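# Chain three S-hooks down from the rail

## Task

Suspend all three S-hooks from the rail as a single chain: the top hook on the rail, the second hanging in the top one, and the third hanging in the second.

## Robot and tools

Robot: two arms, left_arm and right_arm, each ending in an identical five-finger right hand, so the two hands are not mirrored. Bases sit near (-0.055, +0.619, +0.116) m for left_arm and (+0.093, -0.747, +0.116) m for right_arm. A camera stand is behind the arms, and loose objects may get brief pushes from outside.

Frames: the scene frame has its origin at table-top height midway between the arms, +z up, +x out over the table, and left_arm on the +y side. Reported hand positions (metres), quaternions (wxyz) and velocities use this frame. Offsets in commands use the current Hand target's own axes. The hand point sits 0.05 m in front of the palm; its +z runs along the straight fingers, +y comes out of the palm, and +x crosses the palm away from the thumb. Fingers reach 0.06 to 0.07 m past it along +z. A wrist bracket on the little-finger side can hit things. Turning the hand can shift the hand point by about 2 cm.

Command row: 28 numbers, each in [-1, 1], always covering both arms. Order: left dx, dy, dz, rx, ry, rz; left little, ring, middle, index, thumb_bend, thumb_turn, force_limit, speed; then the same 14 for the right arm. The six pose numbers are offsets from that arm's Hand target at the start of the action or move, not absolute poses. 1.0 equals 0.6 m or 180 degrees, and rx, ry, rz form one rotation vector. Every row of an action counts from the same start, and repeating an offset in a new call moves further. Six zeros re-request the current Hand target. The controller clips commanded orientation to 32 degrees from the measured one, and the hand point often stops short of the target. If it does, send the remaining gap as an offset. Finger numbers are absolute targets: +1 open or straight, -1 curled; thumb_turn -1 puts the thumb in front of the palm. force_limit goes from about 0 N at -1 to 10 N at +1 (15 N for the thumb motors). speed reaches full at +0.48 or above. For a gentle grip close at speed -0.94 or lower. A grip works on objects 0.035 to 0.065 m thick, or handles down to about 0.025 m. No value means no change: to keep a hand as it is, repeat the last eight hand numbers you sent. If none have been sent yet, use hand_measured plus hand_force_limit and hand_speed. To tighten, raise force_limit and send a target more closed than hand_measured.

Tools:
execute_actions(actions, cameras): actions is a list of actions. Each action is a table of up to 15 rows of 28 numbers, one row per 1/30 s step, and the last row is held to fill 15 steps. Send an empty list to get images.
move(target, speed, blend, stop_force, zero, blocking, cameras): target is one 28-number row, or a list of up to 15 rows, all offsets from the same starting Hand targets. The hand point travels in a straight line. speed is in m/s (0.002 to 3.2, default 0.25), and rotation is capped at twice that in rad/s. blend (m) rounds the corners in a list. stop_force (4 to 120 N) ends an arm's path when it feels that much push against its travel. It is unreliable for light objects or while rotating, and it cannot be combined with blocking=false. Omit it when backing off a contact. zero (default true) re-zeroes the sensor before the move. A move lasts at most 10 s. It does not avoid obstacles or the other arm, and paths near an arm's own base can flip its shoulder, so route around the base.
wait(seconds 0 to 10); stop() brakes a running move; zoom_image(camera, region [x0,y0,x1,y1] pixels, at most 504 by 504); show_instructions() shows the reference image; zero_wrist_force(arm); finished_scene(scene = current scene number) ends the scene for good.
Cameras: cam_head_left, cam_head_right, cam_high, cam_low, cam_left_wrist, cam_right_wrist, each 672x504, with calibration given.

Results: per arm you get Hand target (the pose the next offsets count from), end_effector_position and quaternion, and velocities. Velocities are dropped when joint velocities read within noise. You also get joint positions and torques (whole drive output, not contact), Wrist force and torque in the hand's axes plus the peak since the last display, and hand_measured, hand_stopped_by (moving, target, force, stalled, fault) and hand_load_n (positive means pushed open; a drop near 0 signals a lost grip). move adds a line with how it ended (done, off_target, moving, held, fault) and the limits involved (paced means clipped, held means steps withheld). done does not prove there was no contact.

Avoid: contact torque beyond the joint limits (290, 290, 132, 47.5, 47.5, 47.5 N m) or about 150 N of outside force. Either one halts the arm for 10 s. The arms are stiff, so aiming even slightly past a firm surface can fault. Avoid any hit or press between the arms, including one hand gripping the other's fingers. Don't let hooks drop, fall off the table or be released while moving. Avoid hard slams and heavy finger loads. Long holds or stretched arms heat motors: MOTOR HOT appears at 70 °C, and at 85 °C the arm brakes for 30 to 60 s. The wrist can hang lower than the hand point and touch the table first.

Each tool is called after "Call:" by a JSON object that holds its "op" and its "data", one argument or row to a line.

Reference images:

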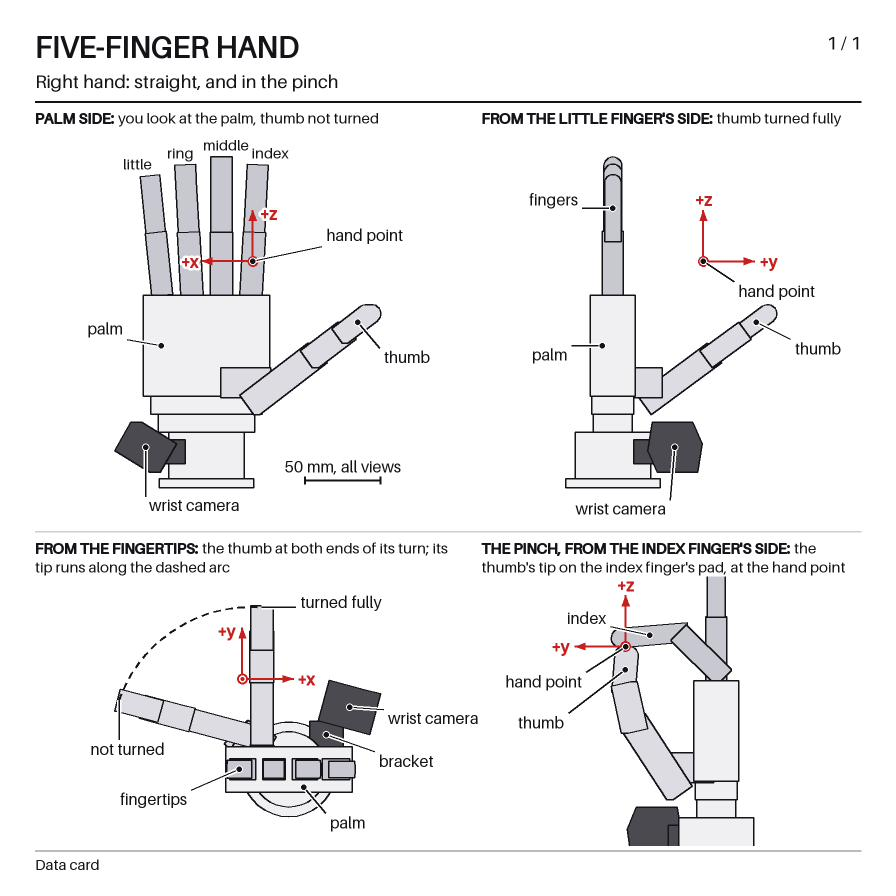

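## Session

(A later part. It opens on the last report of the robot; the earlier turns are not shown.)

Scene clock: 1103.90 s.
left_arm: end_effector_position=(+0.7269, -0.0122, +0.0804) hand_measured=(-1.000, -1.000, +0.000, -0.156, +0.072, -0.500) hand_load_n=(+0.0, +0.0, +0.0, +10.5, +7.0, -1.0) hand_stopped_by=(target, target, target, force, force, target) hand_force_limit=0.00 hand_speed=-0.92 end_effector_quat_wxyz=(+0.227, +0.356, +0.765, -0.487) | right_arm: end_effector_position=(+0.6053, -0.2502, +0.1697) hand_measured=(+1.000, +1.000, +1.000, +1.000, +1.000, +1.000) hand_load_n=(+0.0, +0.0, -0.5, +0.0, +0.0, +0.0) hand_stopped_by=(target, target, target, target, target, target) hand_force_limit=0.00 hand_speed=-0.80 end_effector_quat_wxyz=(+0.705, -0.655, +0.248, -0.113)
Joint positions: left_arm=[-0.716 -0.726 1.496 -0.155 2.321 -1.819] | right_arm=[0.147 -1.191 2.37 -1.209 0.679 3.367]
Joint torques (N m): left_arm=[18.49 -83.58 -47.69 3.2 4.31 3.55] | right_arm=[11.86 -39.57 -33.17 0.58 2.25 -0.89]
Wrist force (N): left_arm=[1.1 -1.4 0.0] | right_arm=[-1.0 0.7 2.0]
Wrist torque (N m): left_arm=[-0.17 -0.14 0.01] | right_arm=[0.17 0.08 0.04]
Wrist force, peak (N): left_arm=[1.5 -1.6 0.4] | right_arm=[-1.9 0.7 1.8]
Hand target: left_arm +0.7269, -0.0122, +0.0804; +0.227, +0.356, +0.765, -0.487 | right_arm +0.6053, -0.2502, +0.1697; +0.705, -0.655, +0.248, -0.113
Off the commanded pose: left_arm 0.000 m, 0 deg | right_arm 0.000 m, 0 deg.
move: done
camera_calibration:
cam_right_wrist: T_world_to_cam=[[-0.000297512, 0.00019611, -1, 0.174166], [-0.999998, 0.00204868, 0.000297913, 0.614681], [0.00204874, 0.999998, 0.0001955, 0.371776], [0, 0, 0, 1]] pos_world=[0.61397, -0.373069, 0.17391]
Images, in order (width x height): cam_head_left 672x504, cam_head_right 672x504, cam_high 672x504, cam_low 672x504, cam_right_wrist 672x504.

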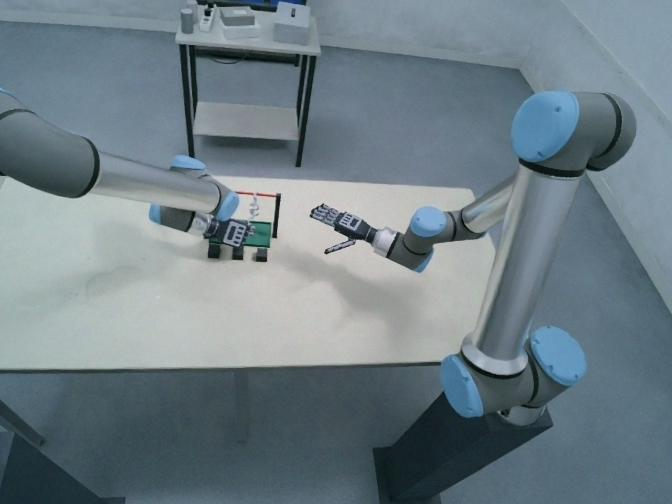

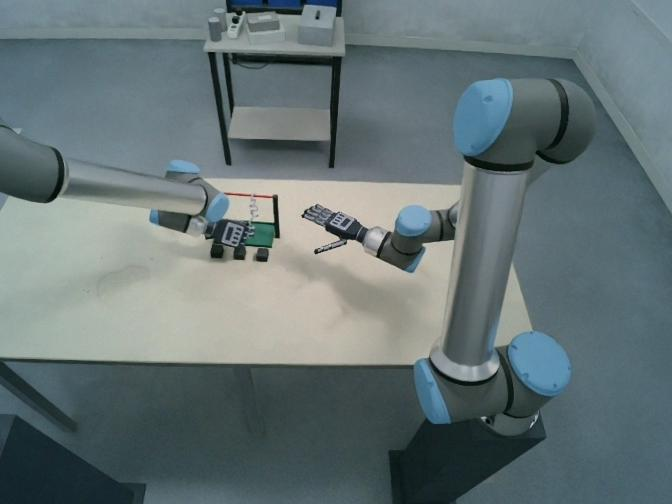

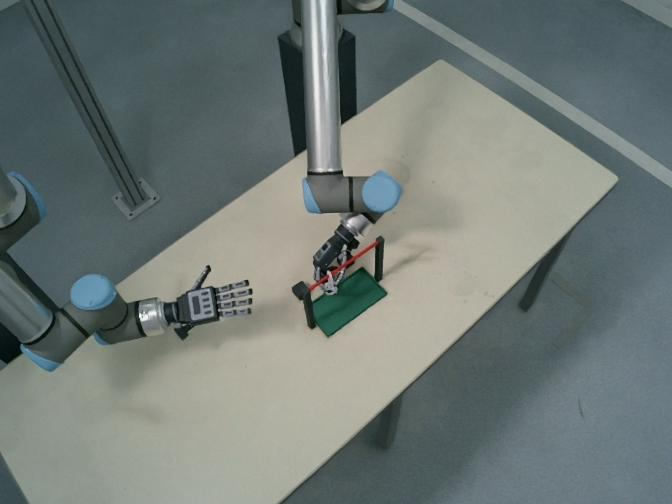

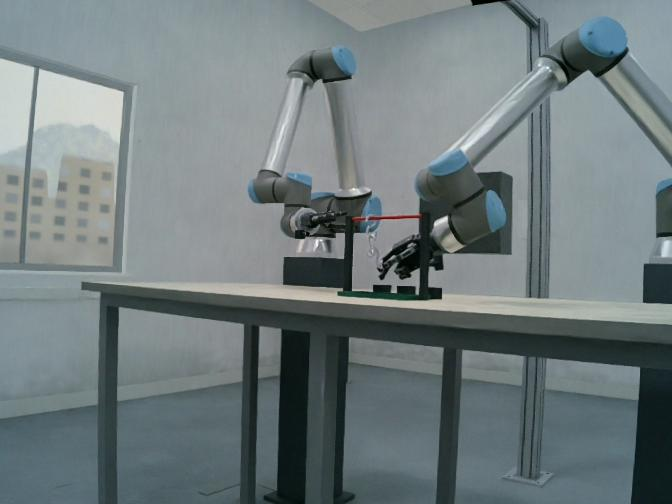

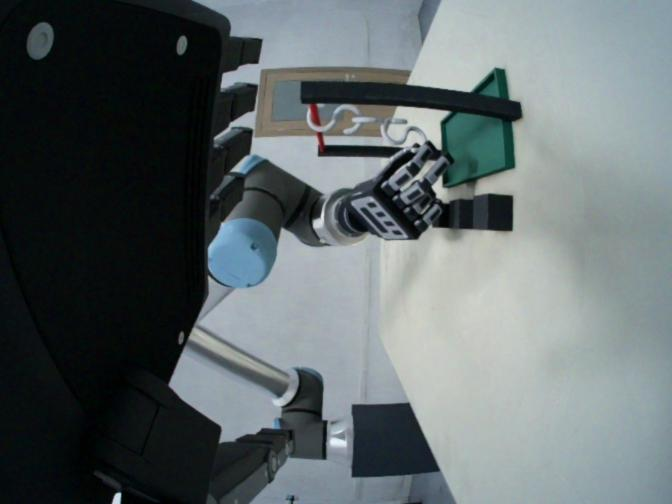

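Call:
{"op": "move", "data": {
  "target": [-0.00424, 0.00732, -0.00116, 0, 0, 0, -1, -1, 0.0, -0.45, -0.1, -0.5, 0.0, -0.92, 0, 0, 0, 0, 0, 0, 1, 1, 1, 1, 1, 1, 0, -0.8],
  "speed": 0.015,
  "stop_force": 4,
  "cameras": ["cam_head_left", "cam_head_right", "cam_high", "cam_low", "cam_right_wrist"]
}}

Call:
{"op": "zoom_image", "data": {
  "camera": "cam_right_wrist",
  "region": [340, 95, 440, 170]
}}

Call:
{"op": "zoom_image", "data": {
  "camera": "cam_head_left",
  "region": [240, 200, 273, 225]
}}

Call:
{"op": "zoom_image", "data": {
  "camera": "cam_head_right",
  "region": [238, 200, 271, 225]
}}

Call:
{"op": "zoom_image", "data": {
  "camera": "cam_high",
  "region": [310, 265, 350, 295]
}}

Call:
{"op": "zoom_image", "data": {
  "camera": "cam_low",
  "region": [355, 230, 395, 260]
}}

Scene clock: 1126.90 s.
left_arm: end_effector_position=(+0.7319, -0.0112, +0.0799) hand_measured=(-1.000, -1.000, +0.000, -0.156, +0.072, -0.500) hand_load_n=(+0.0, +0.0, +0.0, +10.5, +7.0, -1.0) hand_stopped_by=(target, target, target, force, force, target) hand_force_limit=0.00 hand_speed=-0.92 end_effector_quat_wxyz=(+0.227, +0.356, +0.765, -0.487) | right_arm: end_effector_position=(+0.6053, -0.2502, +0.1697) hand_measured=(+1.000, +1.000, +1.000, +1.000, +1.000, +1.000) hand_load_n=(+0.0, +0.0, +0.0, +0.0, +0.0, +0.0) hand_stopped_by=(target, target, target, target, target, target) hand_force_limit=0.00 hand_speed=-0.80 end_effector_quat_wxyz=(+0.705, -0.655, +0.248, -0.113)
Joint positions: left_arm=[-0.711 -0.72 1.486 -0.147 2.325 -1.815] | right_arm=[0.147 -1.191 2.37 -1.209 0.679 3.367]
Joint torques (N m): left_arm=[16.84 -84.55 -47.88 3.28 4.62 3.51] | right_arm=[14.58 -37.77 -33.18 0.79 1.88 -0.78]
Wrist force (N): left_arm=[1.1 -1.8 0.0] | right_arm=[-1.1 0.5 1.9]
Wrist torque (N m): left_arm=[-0.24 -0.13 -0.01] | right_arm=[0.13 0.11 0.03]
Wrist force, peak (N): left_arm=[1.2 -2.0 0.2] | right_arm=[-1.6 0.4 2.0]
Hand target: left_arm +0.7319, -0.0112, +0.0799; +0.227, +0.356, +0.765, -0.487 | right_arm +0.6053, -0.2502, +0.1697; +0.705, -0.655, +0.248, -0.113
Off the commanded pose: left_arm 0.000 m, 0 deg | right_arm 0.000 m, 0 deg.
move: done
camera_calibration:
cam_right_wrist: T_world_to_cam=[[-0.000297512, 0.00019611, -1, 0.174166], [-0.999998, 0.00204868, 0.000297913, 0.614681], [0.00204874, 0.999998, 0.0001955, 0.371776], [0, 0, 0, 1]] pos_world=[0.61397, -0.373069, 0.17391]
Images, in order (width x height): cam_head_left 672x504, cam_head_right 672x504, cam_high 672x504, cam_low 672x504, cam_right_wrist 672x504.

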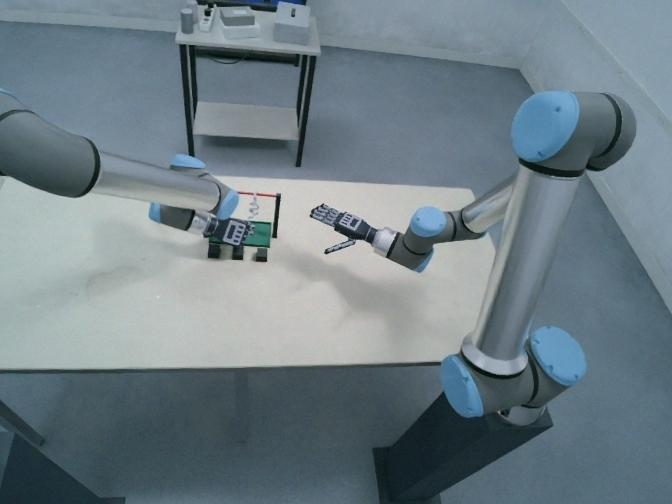

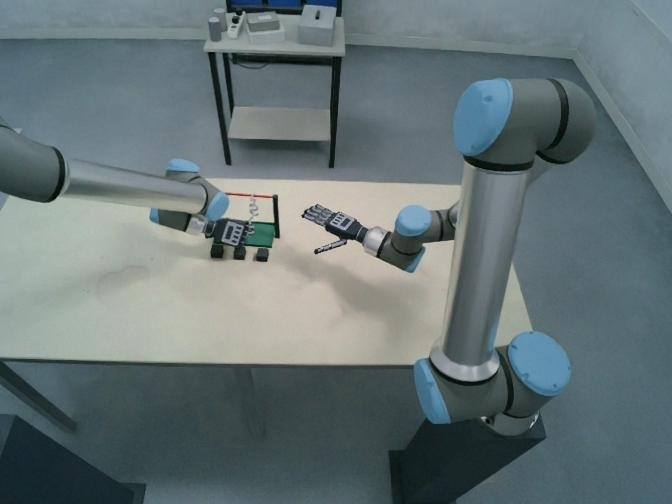

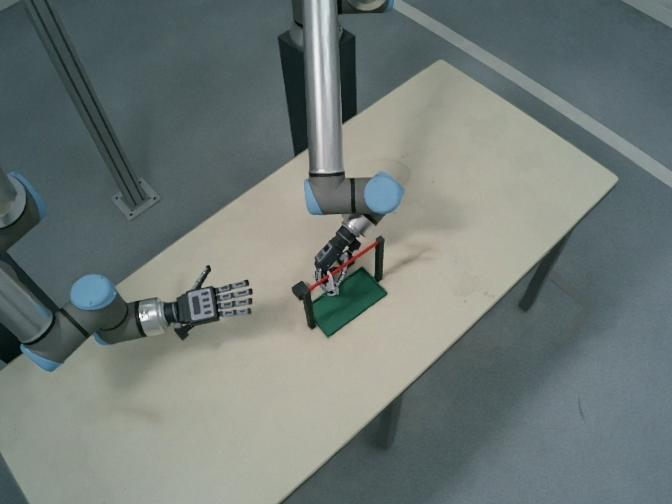

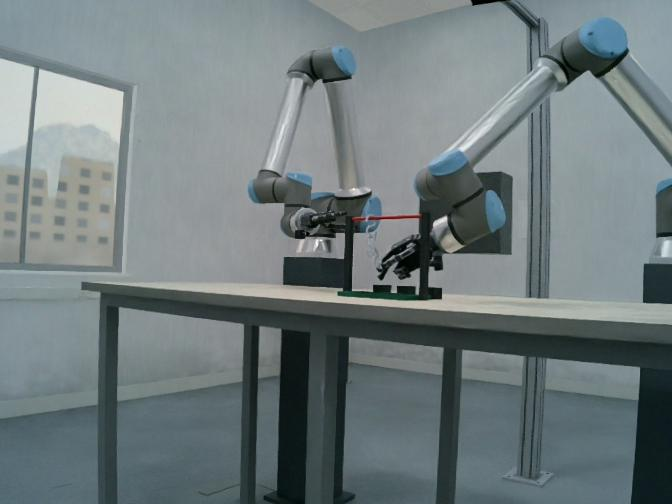

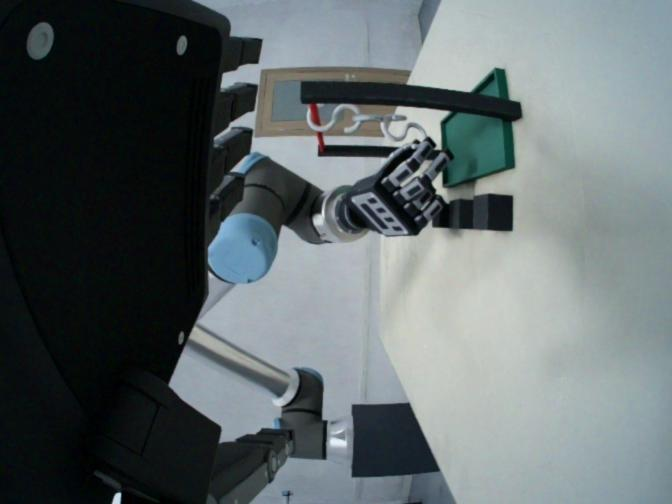

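Scaled by 5.040 from the camera's 672x504 image, which has a finer 960x720 frame.

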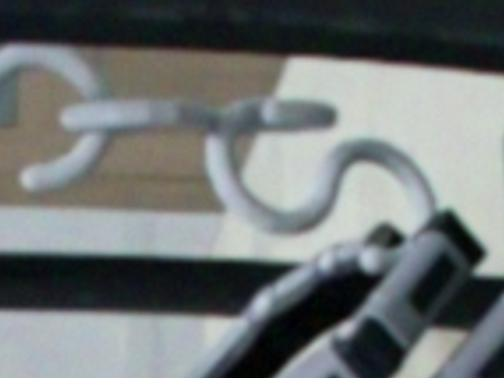

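Scaled by 15.273 from the camera's 672x504 image, which has a finer 960x720 frame.

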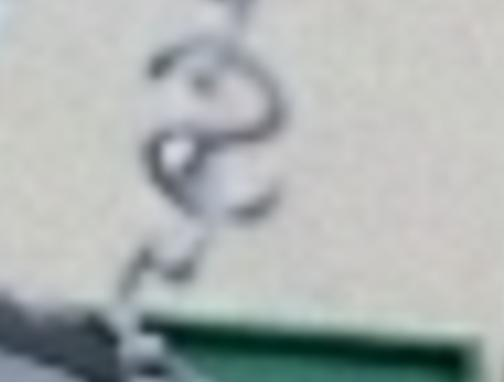

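Scaled by 15.273 from the camera's 672x504 image, which has a finer 960x720 frame.

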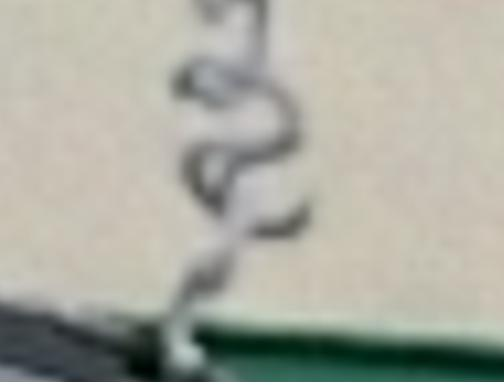

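Scaled by 12.600 from the camera's 672x504 image, which has a finer 960x720 frame.

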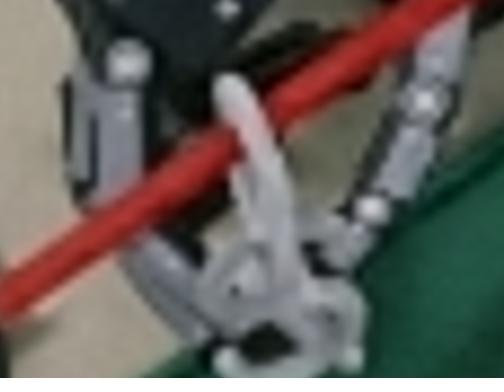

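Scaled by 12.600 from the camera's 672x504 image, which has a finer 960x720 frame.

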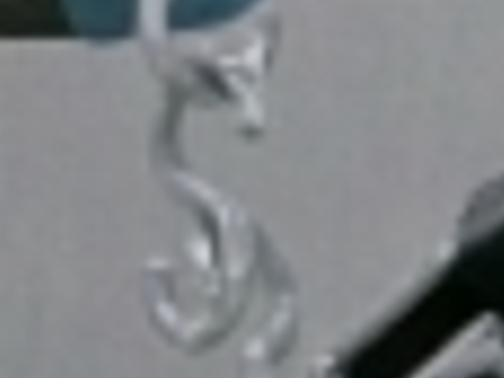

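Call:
{"op": "move", "data": {
  "target": [
    [0.00384, -0.00222, 0.0007, 0, 0, 0, -1, -1, 0.0, -0.45, -0.1, -0.5, 0.0, -0.92, 0, 0, 0, 0, 0, 0, 1, 1, 1, 1, 1, 1, 0, -0.8],
    [0.00731, 0.00069, 0.00282, 0, 0, 0, -1, -1, 0.0, -0.45, -0.1, -0.5, 0.0, -0.92, 0, 0, 0, 0, 0, 0, 1, 1, 1, 1, 1, 1, 0, -0.8]
  ],
  "speed": 0.01,
  "stop_force": 4,
  "cameras": ["cam_head_left", "cam_head_right", "cam_high", "cam_low", "cam_right_wrist"]
}}

Call:
{"op": "zoom_image", "data": {
  "camera": "cam_right_wrist",
  "region": [340, 95, 440, 170]
}}

Call:
{"op": "zoom_image", "data": {
  "camera": "cam_head_left",
  "region": [240, 200, 273, 225]
}}

Call:
{"op": "zoom_image", "data": {
  "camera": "cam_head_right",
  "region": [238, 200, 271, 225]
}}

Call:
{"op": "zoom_image", "data": {
  "camera": "cam_high",
  "region": [310, 265, 350, 295]
}}

Call:
{"op": "zoom_image", "data": {
  "camera": "cam_low",
  "region": [355, 230, 395, 260]
}}

Scene clock: 1150.17 s.
left_arm: end_effector_position=(+0.7294, -0.0112, +0.0759) hand_measured=(-1.000, -1.000, +0.000, -0.156, +0.072, -0.500) hand_load_n=(+0.0, +0.0, +0.0, +10.5, +7.0, -1.0) hand_stopped_by=(target, target, target, force, force, target) hand_force_limit=0.00 hand_speed=-0.92 end_effector_quat_wxyz=(+0.227, +0.356, +0.765, -0.487) | right_arm: end_effector_position=(+0.6053, -0.2502, +0.1697) hand_measured=(+1.000, +1.000, +1.000, +1.000, +1.000, +1.000) hand_load_n=(+0.0, +0.0, -0.5, +0.0, +0.0, -0.5) hand_stopped_by=(target, target, target, target, target, target) hand_force_limit=0.00 hand_speed=-0.80 end_effector_quat_wxyz=(+0.705, -0.655, +0.248, -0.113)
Joint positions: left_arm=[-0.713 -0.718 1.492 -0.156 2.323 -1.817] | right_arm=[0.147 -1.191 2.37 -1.209 0.679 3.367]
Joint torques (N m): left_arm=[-10.84 -84.34 -17.93 -1.43 -2.68 -2.59] | right_arm=[12.34 -39.52 -32.69 0.75 2.29 -1.07]
Wrist force (N): left_arm=[1.0 -1.4 0.1] | right_arm=[-0.9 0.9 1.4]
Wrist torque (N m): left_arm=[-0.18 -0.14 0.25] | right_arm=[0.22 0.09 0.05]
Wrist force, peak (N): left_arm=[1.4 -1.9 0.2] | right_arm=[-1.4 0.6 2.2]
Hand target: left_arm +0.7294, -0.0112, +0.0759; +0.227, +0.356, +0.765, -0.487 | right_arm +0.6053, -0.2502, +0.1697; +0.705, -0.655, +0.248, -0.113
Off the commanded pose: left_arm 0.000 m, 0 deg | right_arm 0.000 m, 0 deg.
move: done
camera_calibration:
cam_right_wrist: T_world_to_cam=[[-0.000297512, 0.00019611, -1, 0.174166], [-0.999998, 0.00204868, 0.000297913, 0.614681], [0.00204874, 0.999998, 0.0001955, 0.371776], [0, 0, 0, 1]] pos_world=[0.61397, -0.373069, 0.17391]
Images, in order (width x height): cam_head_left 672x504, cam_head_right 672x504, cam_high 672x504, cam_low 672x504, cam_right_wrist 672x504.

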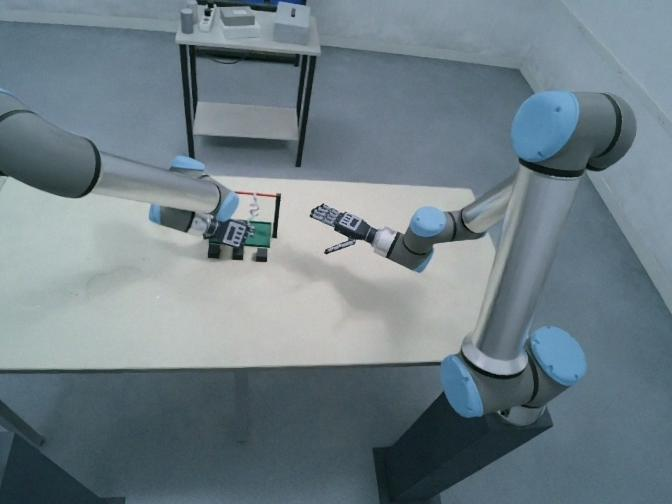

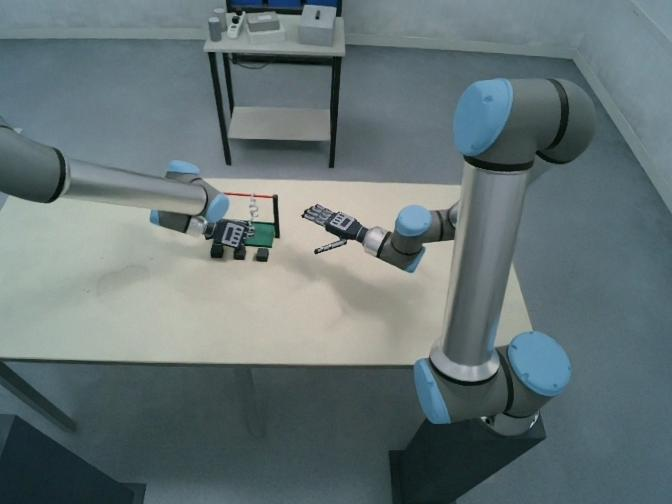

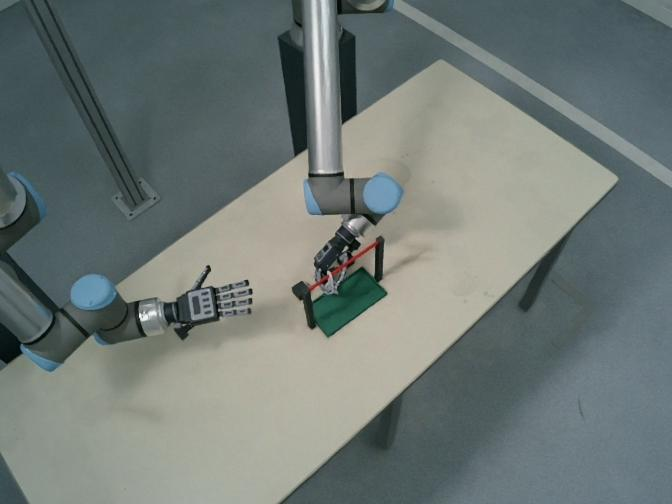

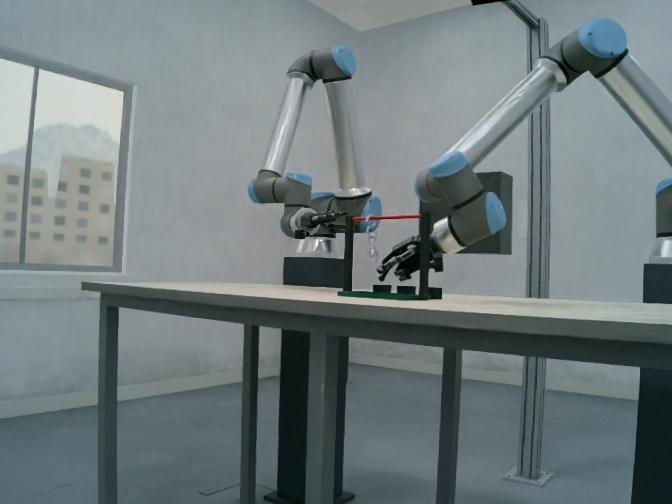

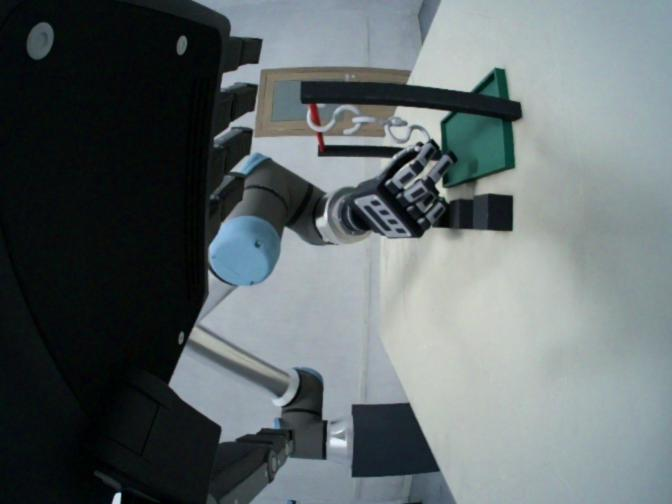

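Scaled by 5.040 from the camera's 672x504 image, which has a finer 960x720 frame.

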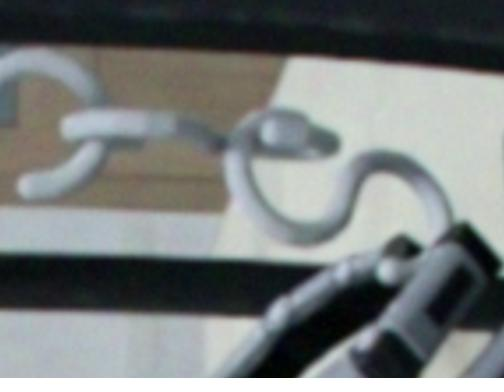

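Scaled by 15.273 from the camera's 672x504 image, which has a finer 960x720 frame.

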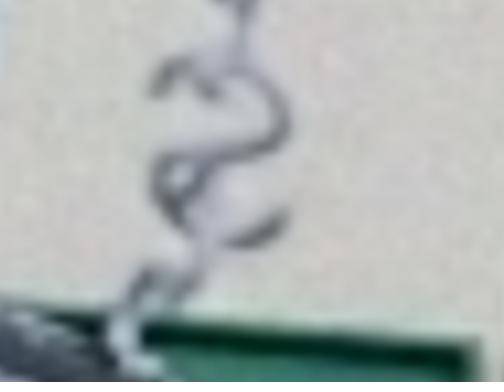

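Scaled by 15.273 from the camera's 672x504 image, which has a finer 960x720 frame.

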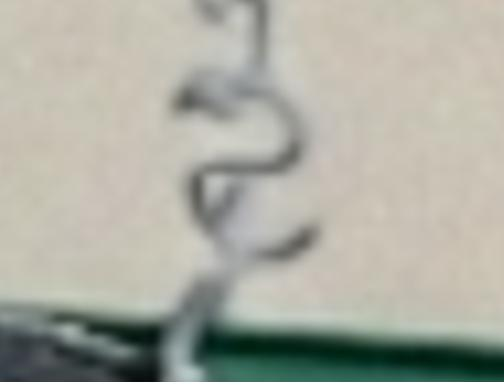

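Scaled by 12.600 from the camera's 672x504 image, which has a finer 960x720 frame.

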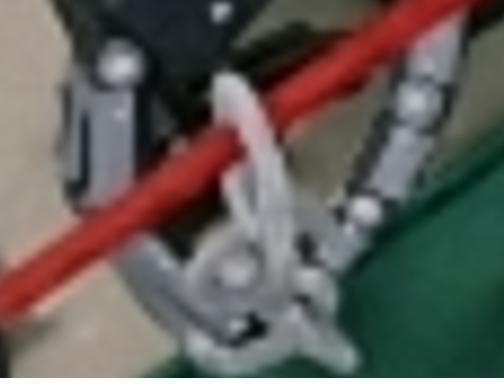

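Scaled by 12.600 from the camera's 672x504 image, which has a finer 960x720 frame.

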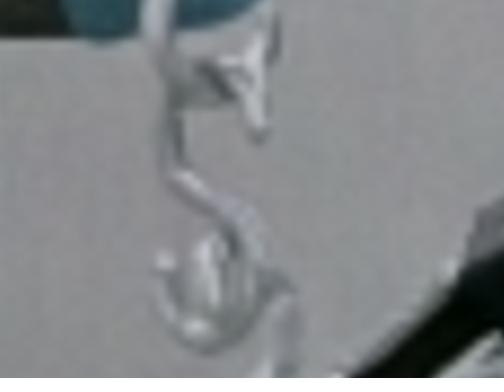

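Call:
{"op": "move", "data": {
  "target": [
    [-0.0017, 0.00728, 0.00065, 0, 0, 0, -1, -1, 0.0, -0.45, -0.1, -0.5, 0.0, -0.92, 0, 0, 0, 0, 0, 0, 1, 1, 1, 1, 1, 1, 0, -0.8],
    [-0.00118, 0.01425, 0.00201, 0, 0, 0, -1, -1, 0.0, -0.45, -0.1, -0.5, 0.0, -0.92, 0, 0, 0, 0, 0, 0, 1, 1, 1, 1, 1, 1, 0, -0.8]
  ],
  "speed": 0.01,
  "stop_force": 4,
  "cameras": ["cam_head_left", "cam_head_right", "cam_high", "cam_low", "cam_right_wrist"]
}}

Call:
{"op": "zoom_image", "data": {
  "camera": "cam_right_wrist",
  "region": [340, 95, 440, 170]
}}

Call:
{"op": "zoom_image", "data": {
  "camera": "cam_head_left",
  "region": [240, 200, 273, 225]
}}

Call:
{"op": "zoom_image", "data": {
  "camera": "cam_low",
  "region": [355, 230, 395, 260]
}}

Scene clock: 1164.10 s.
left_arm: end_effector_position=(+0.7364, -0.0101, +0.0709) hand_measured=(-1.000, -1.000, +0.000, -0.156, +0.072, -0.500) hand_load_n=(+0.0, +0.0, +0.0, +10.5, +6.5, -1.5) hand_stopped_by=(target, target, target, force, force, target) hand_force_limit=0.00 hand_speed=-0.92 end_effector_quat_wxyz=(+0.227, +0.356, +0.765, -0.487) | right_arm: end_effector_position=(+0.6053, -0.2502, +0.1697) hand_measured=(+1.000, +1.000, +1.000, +1.000, +1.000, +1.000) hand_load_n=(+0.0, +0.0, +0.0, +0.0, +0.0, -0.5) hand_stopped_by=(target, target, target, target, target, target) hand_force_limit=0.00 hand_speed=-0.80 end_effector_quat_wxyz=(+0.705, -0.655, +0.248, -0.113)
Joint positions: left_arm=[-0.706 -0.705 1.476 -0.15 2.329 -1.811] | right_arm=[0.147 -1.191 2.37 -1.209 0.679 3.367]
Joint torques (N m): left_arm=[17.71 -83.57 -47.56 2.88 4.36 3.68] | right_arm=[12.14 -38.15 -33.27 0.55 1.91 -0.52]
Wrist force (N): left_arm=[1.1 -1.8 0.1] | right_arm=[-1.0 0.7 1.7]
Wrist torque (N m): left_arm=[-0.26 -0.14 0.00] | right_arm=[0.17 0.09 0.04]
Wrist force, peak (N): left_arm=[1.4 -1.8 -0.2] | right_arm=[-1.6 1.0 1.9]
Hand target: left_arm +0.7364, -0.0101, +0.0709; +0.227, +0.356, +0.765, -0.487 | right_arm +0.6053, -0.2502, +0.1697; +0.705, -0.655, +0.248, -0.113
Off the commanded pose: left_arm 0.000 m, 0 deg | right_arm 0.000 m, 0 deg.
move: done
camera_calibration:
cam_right_wrist: T_world_to_cam=[[-0.000297512, 0.00019611, -1, 0.174166], [-0.999998, 0.00204868, 0.000297913, 0.614681], [0.00204874, 0.999998, 0.0001955, 0.371776], [0, 0, 0, 1]] pos_world=[0.61397, -0.373069, 0.17391]
Images, in order (width x height): cam_head_left 672x504, cam_head_right 672x504, cam_high 672x504, cam_low 672x504, cam_right_wrist 672x504.

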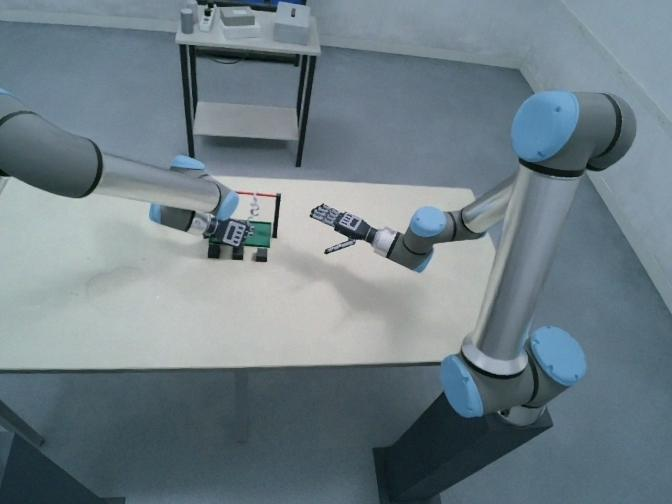

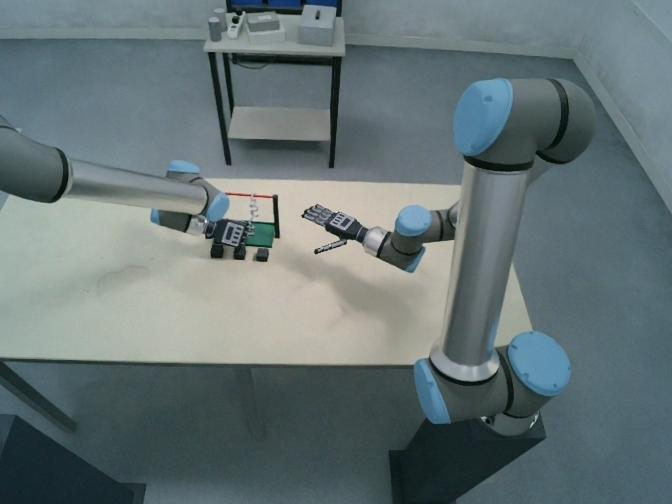

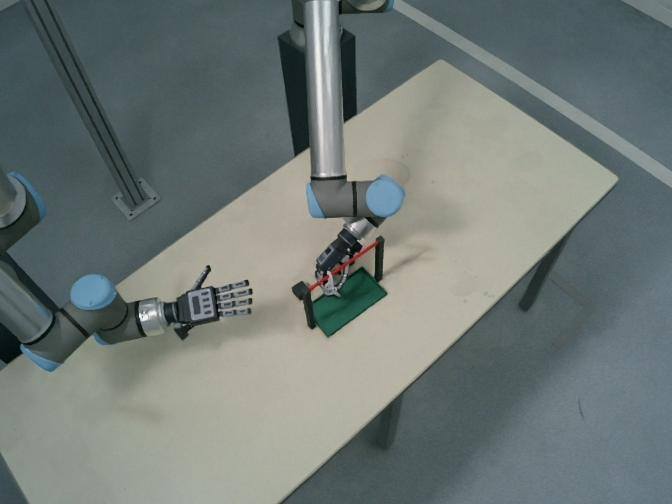

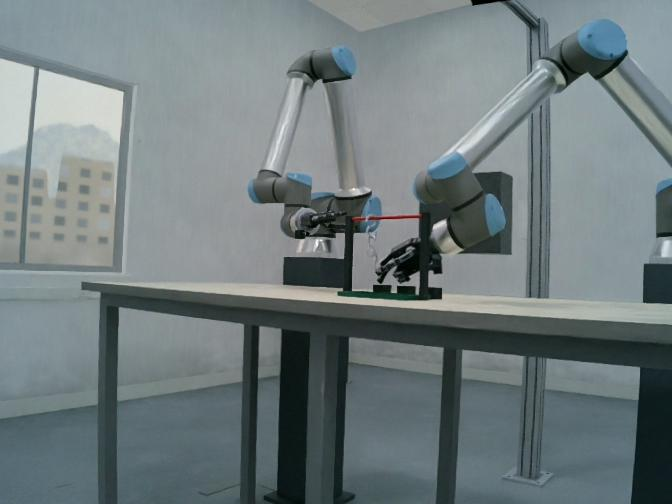

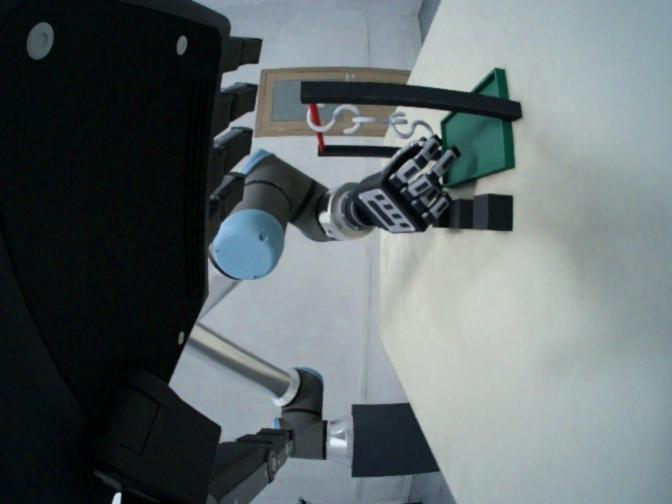

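Scaled by 5.040 from the camera's 672x504 image, which has a finer 960x720 frame.

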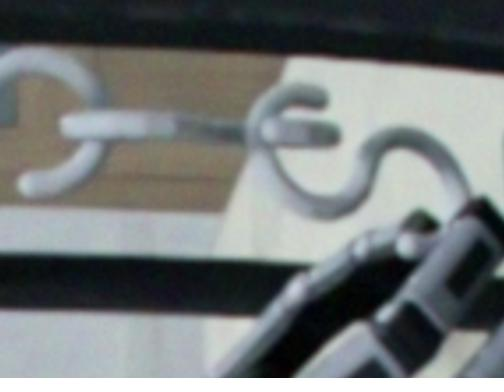

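Scaled by 15.273 from the camera's 672x504 image, which has a finer 960x720 frame.

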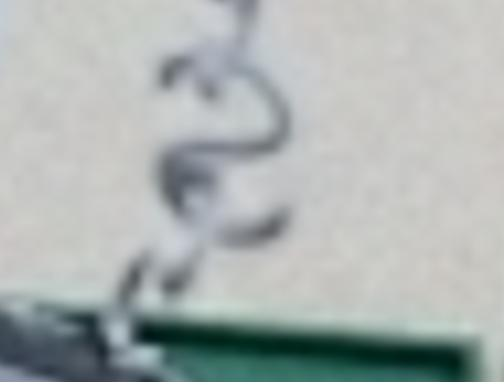

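Scaled by 12.600 from the camera's 672x504 image, which has a finer 960x720 frame.

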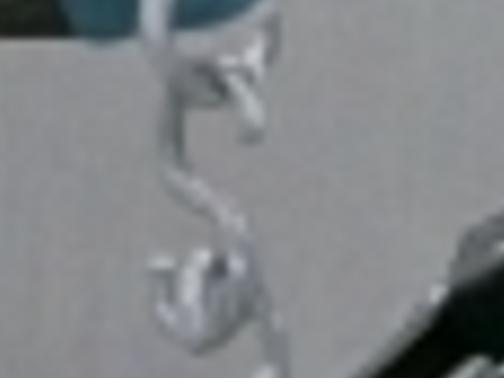

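Call:
{"op": "move", "data": {
  "target": [-0.00421, 0.00299, 0.00675, 0, 0, 0, -1, -1, 0.0, -0.45, -0.1, -0.5, 0.0, -0.92, 0, 0, 0, 0, 0, 0, 1, 1, 1, 1, 1, 1, 0, -0.8],
  "speed": 0.01,
  "stop_force": 4,
  "cameras": ["cam_head_left", "cam_head_right", "cam_high", "cam_low", "cam_right_wrist"]
}}

Call:
{"op": "zoom_image", "data": {
  "camera": "cam_right_wrist",
  "region": [340, 95, 440, 170]
}}

Call:
{"op": "zoom_image", "data": {
  "camera": "cam_head_left",
  "region": [240, 200, 273, 225]
}}

Call:
{"op": "zoom_image", "data": {
  "camera": "cam_head_right",
  "region": [238, 200, 271, 225]
}}

Call:
{"op": "zoom_image", "data": {
  "camera": "cam_low",
  "region": [355, 230, 395, 260]
}}

Scene clock: 1172.60 s.
left_arm: end_effector_position=(+0.7394, -0.0141, +0.0699) hand_measured=(-1.000, -1.000, +0.000, -0.156, +0.072, -0.500) hand_load_n=(+0.0, +0.5, +0.0, +10.5, +7.0, -1.0) hand_stopped_by=(target, target, target, force, force, target) hand_force_limit=0.00 hand_speed=-0.92 end_effector_quat_wxyz=(+0.227, +0.356, +0.765, -0.487) | right_arm: end_effector_position=(+0.6053, -0.2502, +0.1697) hand_measured=(+1.000, +1.000, +1.000, +1.000, +1.000, +1.000) hand_load_n=(+0.0, +0.0, +0.0, +0.0, +0.0, -0.5) hand_stopped_by=(target, target, target, target, target, target) hand_force_limit=0.00 hand_speed=-0.80 end_effector_quat_wxyz=(+0.705, -0.655, +0.248, -0.113)
Joint positions: left_arm=[-0.707 -0.698 1.465 -0.146 2.328 -1.812] | right_arm=[0.147 -1.191 2.37 -1.209 0.679 3.367]
Joint torques (N m): left_arm=[-10.03 -84.51 -47.98 3.31 -2.84 -2.48] | right_arm=[12.57 -38.21 -32.18 0.49 1.93 -0.4]
Wrist force (N): left_arm=[1.0 -1.7 0.0] | right_arm=[-1.0 0.3 2.2]
Wrist torque (N m): left_arm=[-0.26 -0.13 0.24] | right_arm=[0.09 0.09 0.02]
Wrist force, peak (N): left_arm=[1.3 -1.9 0.3] | right_arm=[-1.2 0.8 2.2]
Hand target: left_arm +0.7394, -0.0141, +0.0699; +0.227, +0.356, +0.765, -0.487 | right_arm +0.6053, -0.2502, +0.1697; +0.705, -0.655, +0.248, -0.113
Off the commanded pose: left_arm 0.000 m, 0 deg | right_arm 0.000 m, 0 deg.
move: done
camera_calibration:
cam_right_wrist: T_world_to_cam=[[-0.000297512, 0.00019611, -1, 0.174166], [-0.999998, 0.00204868, 0.000297913, 0.614681], [0.00204874, 0.999998, 0.0001955, 0.371776], [0, 0, 0, 1]] pos_world=[0.61397, -0.373069, 0.17391]
Images, in order (width x height): cam_head_left 672x504, cam_head_right 672x504, cam_high 672x504, cam_low 672x504, cam_right_wrist 672x504.

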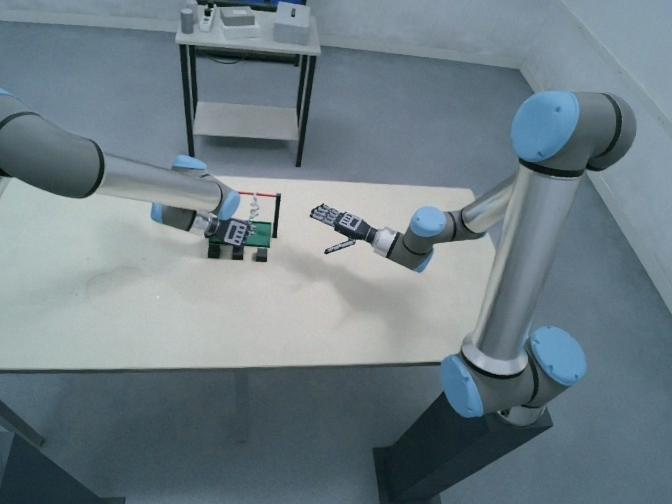

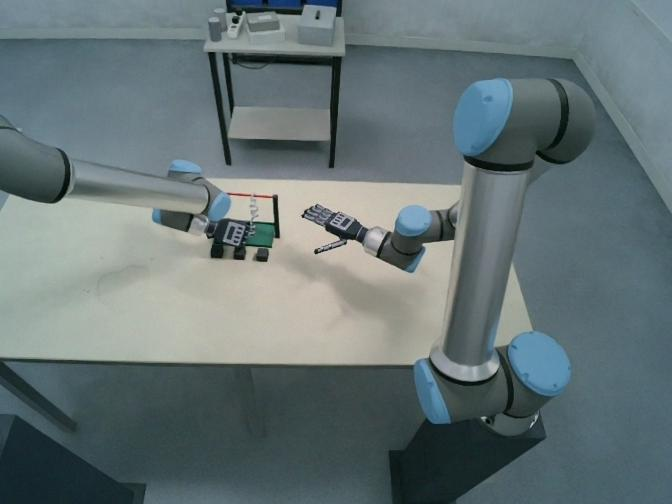

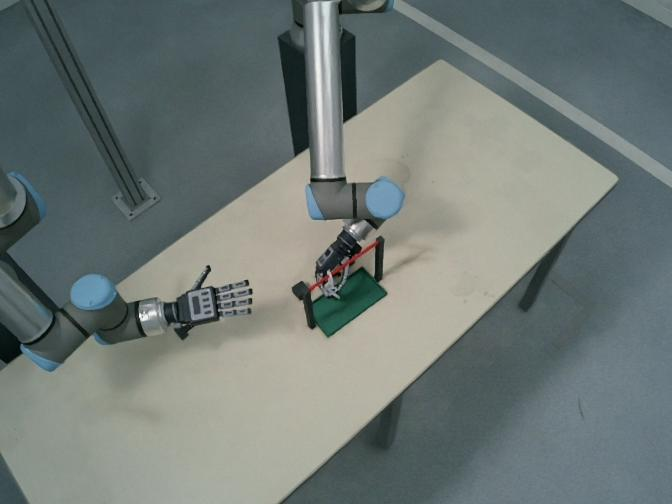

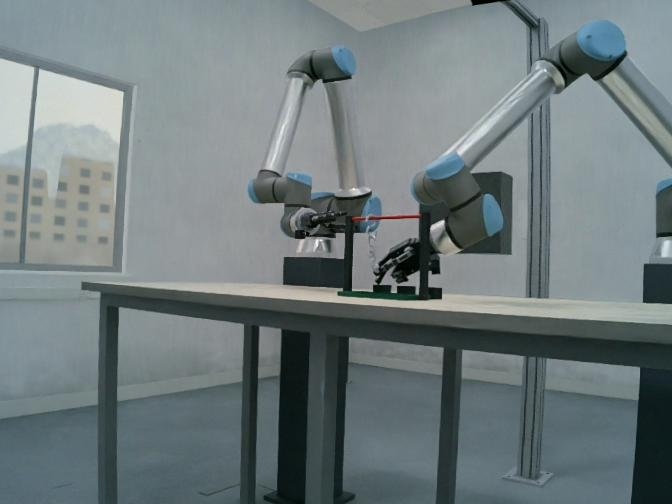

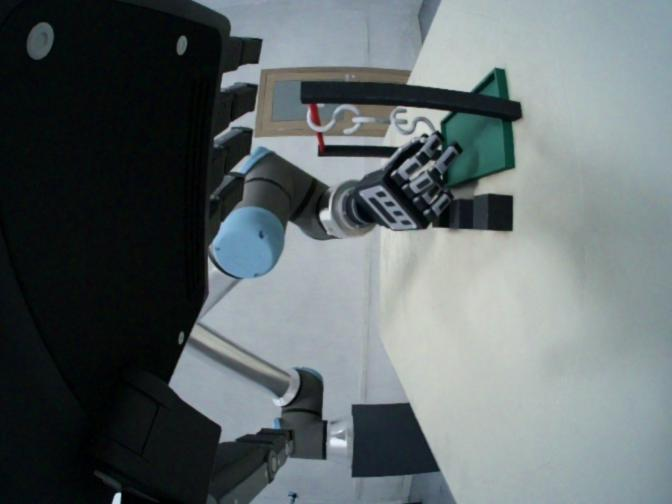

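Scaled by 5.040 from the camera's 672x504 image, which has a finer 960x720 frame.

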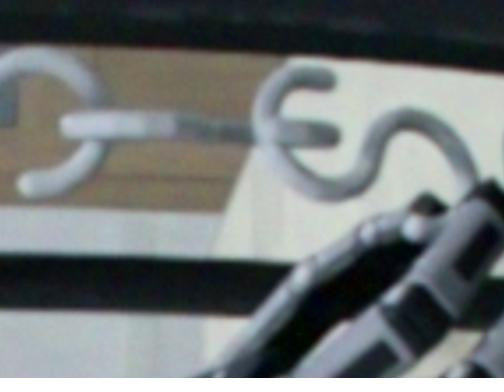

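Scaled by 15.273 from the camera's 672x504 image, which has a finer 960x720 frame.

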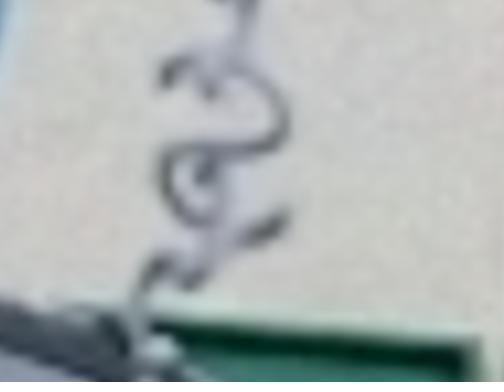

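Scaled by 15.273 from the camera's 672x504 image, which has a finer 960x720 frame.

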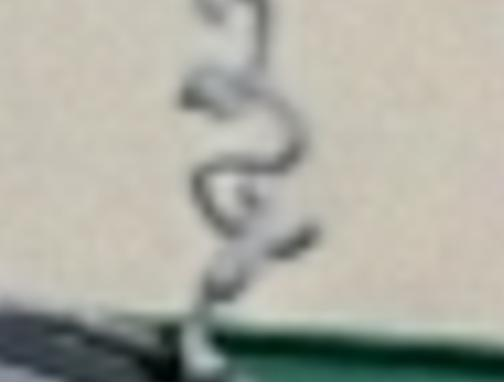

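Scaled by 12.600 from the camera's 672x504 image, which has a finer 960x720 frame.

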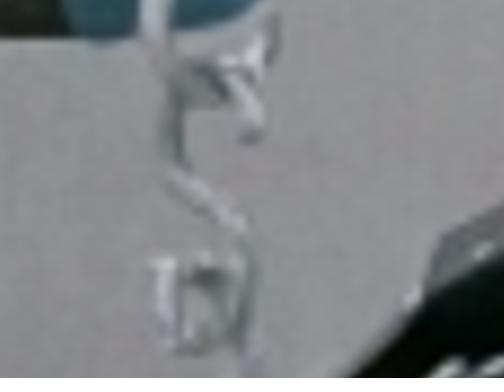

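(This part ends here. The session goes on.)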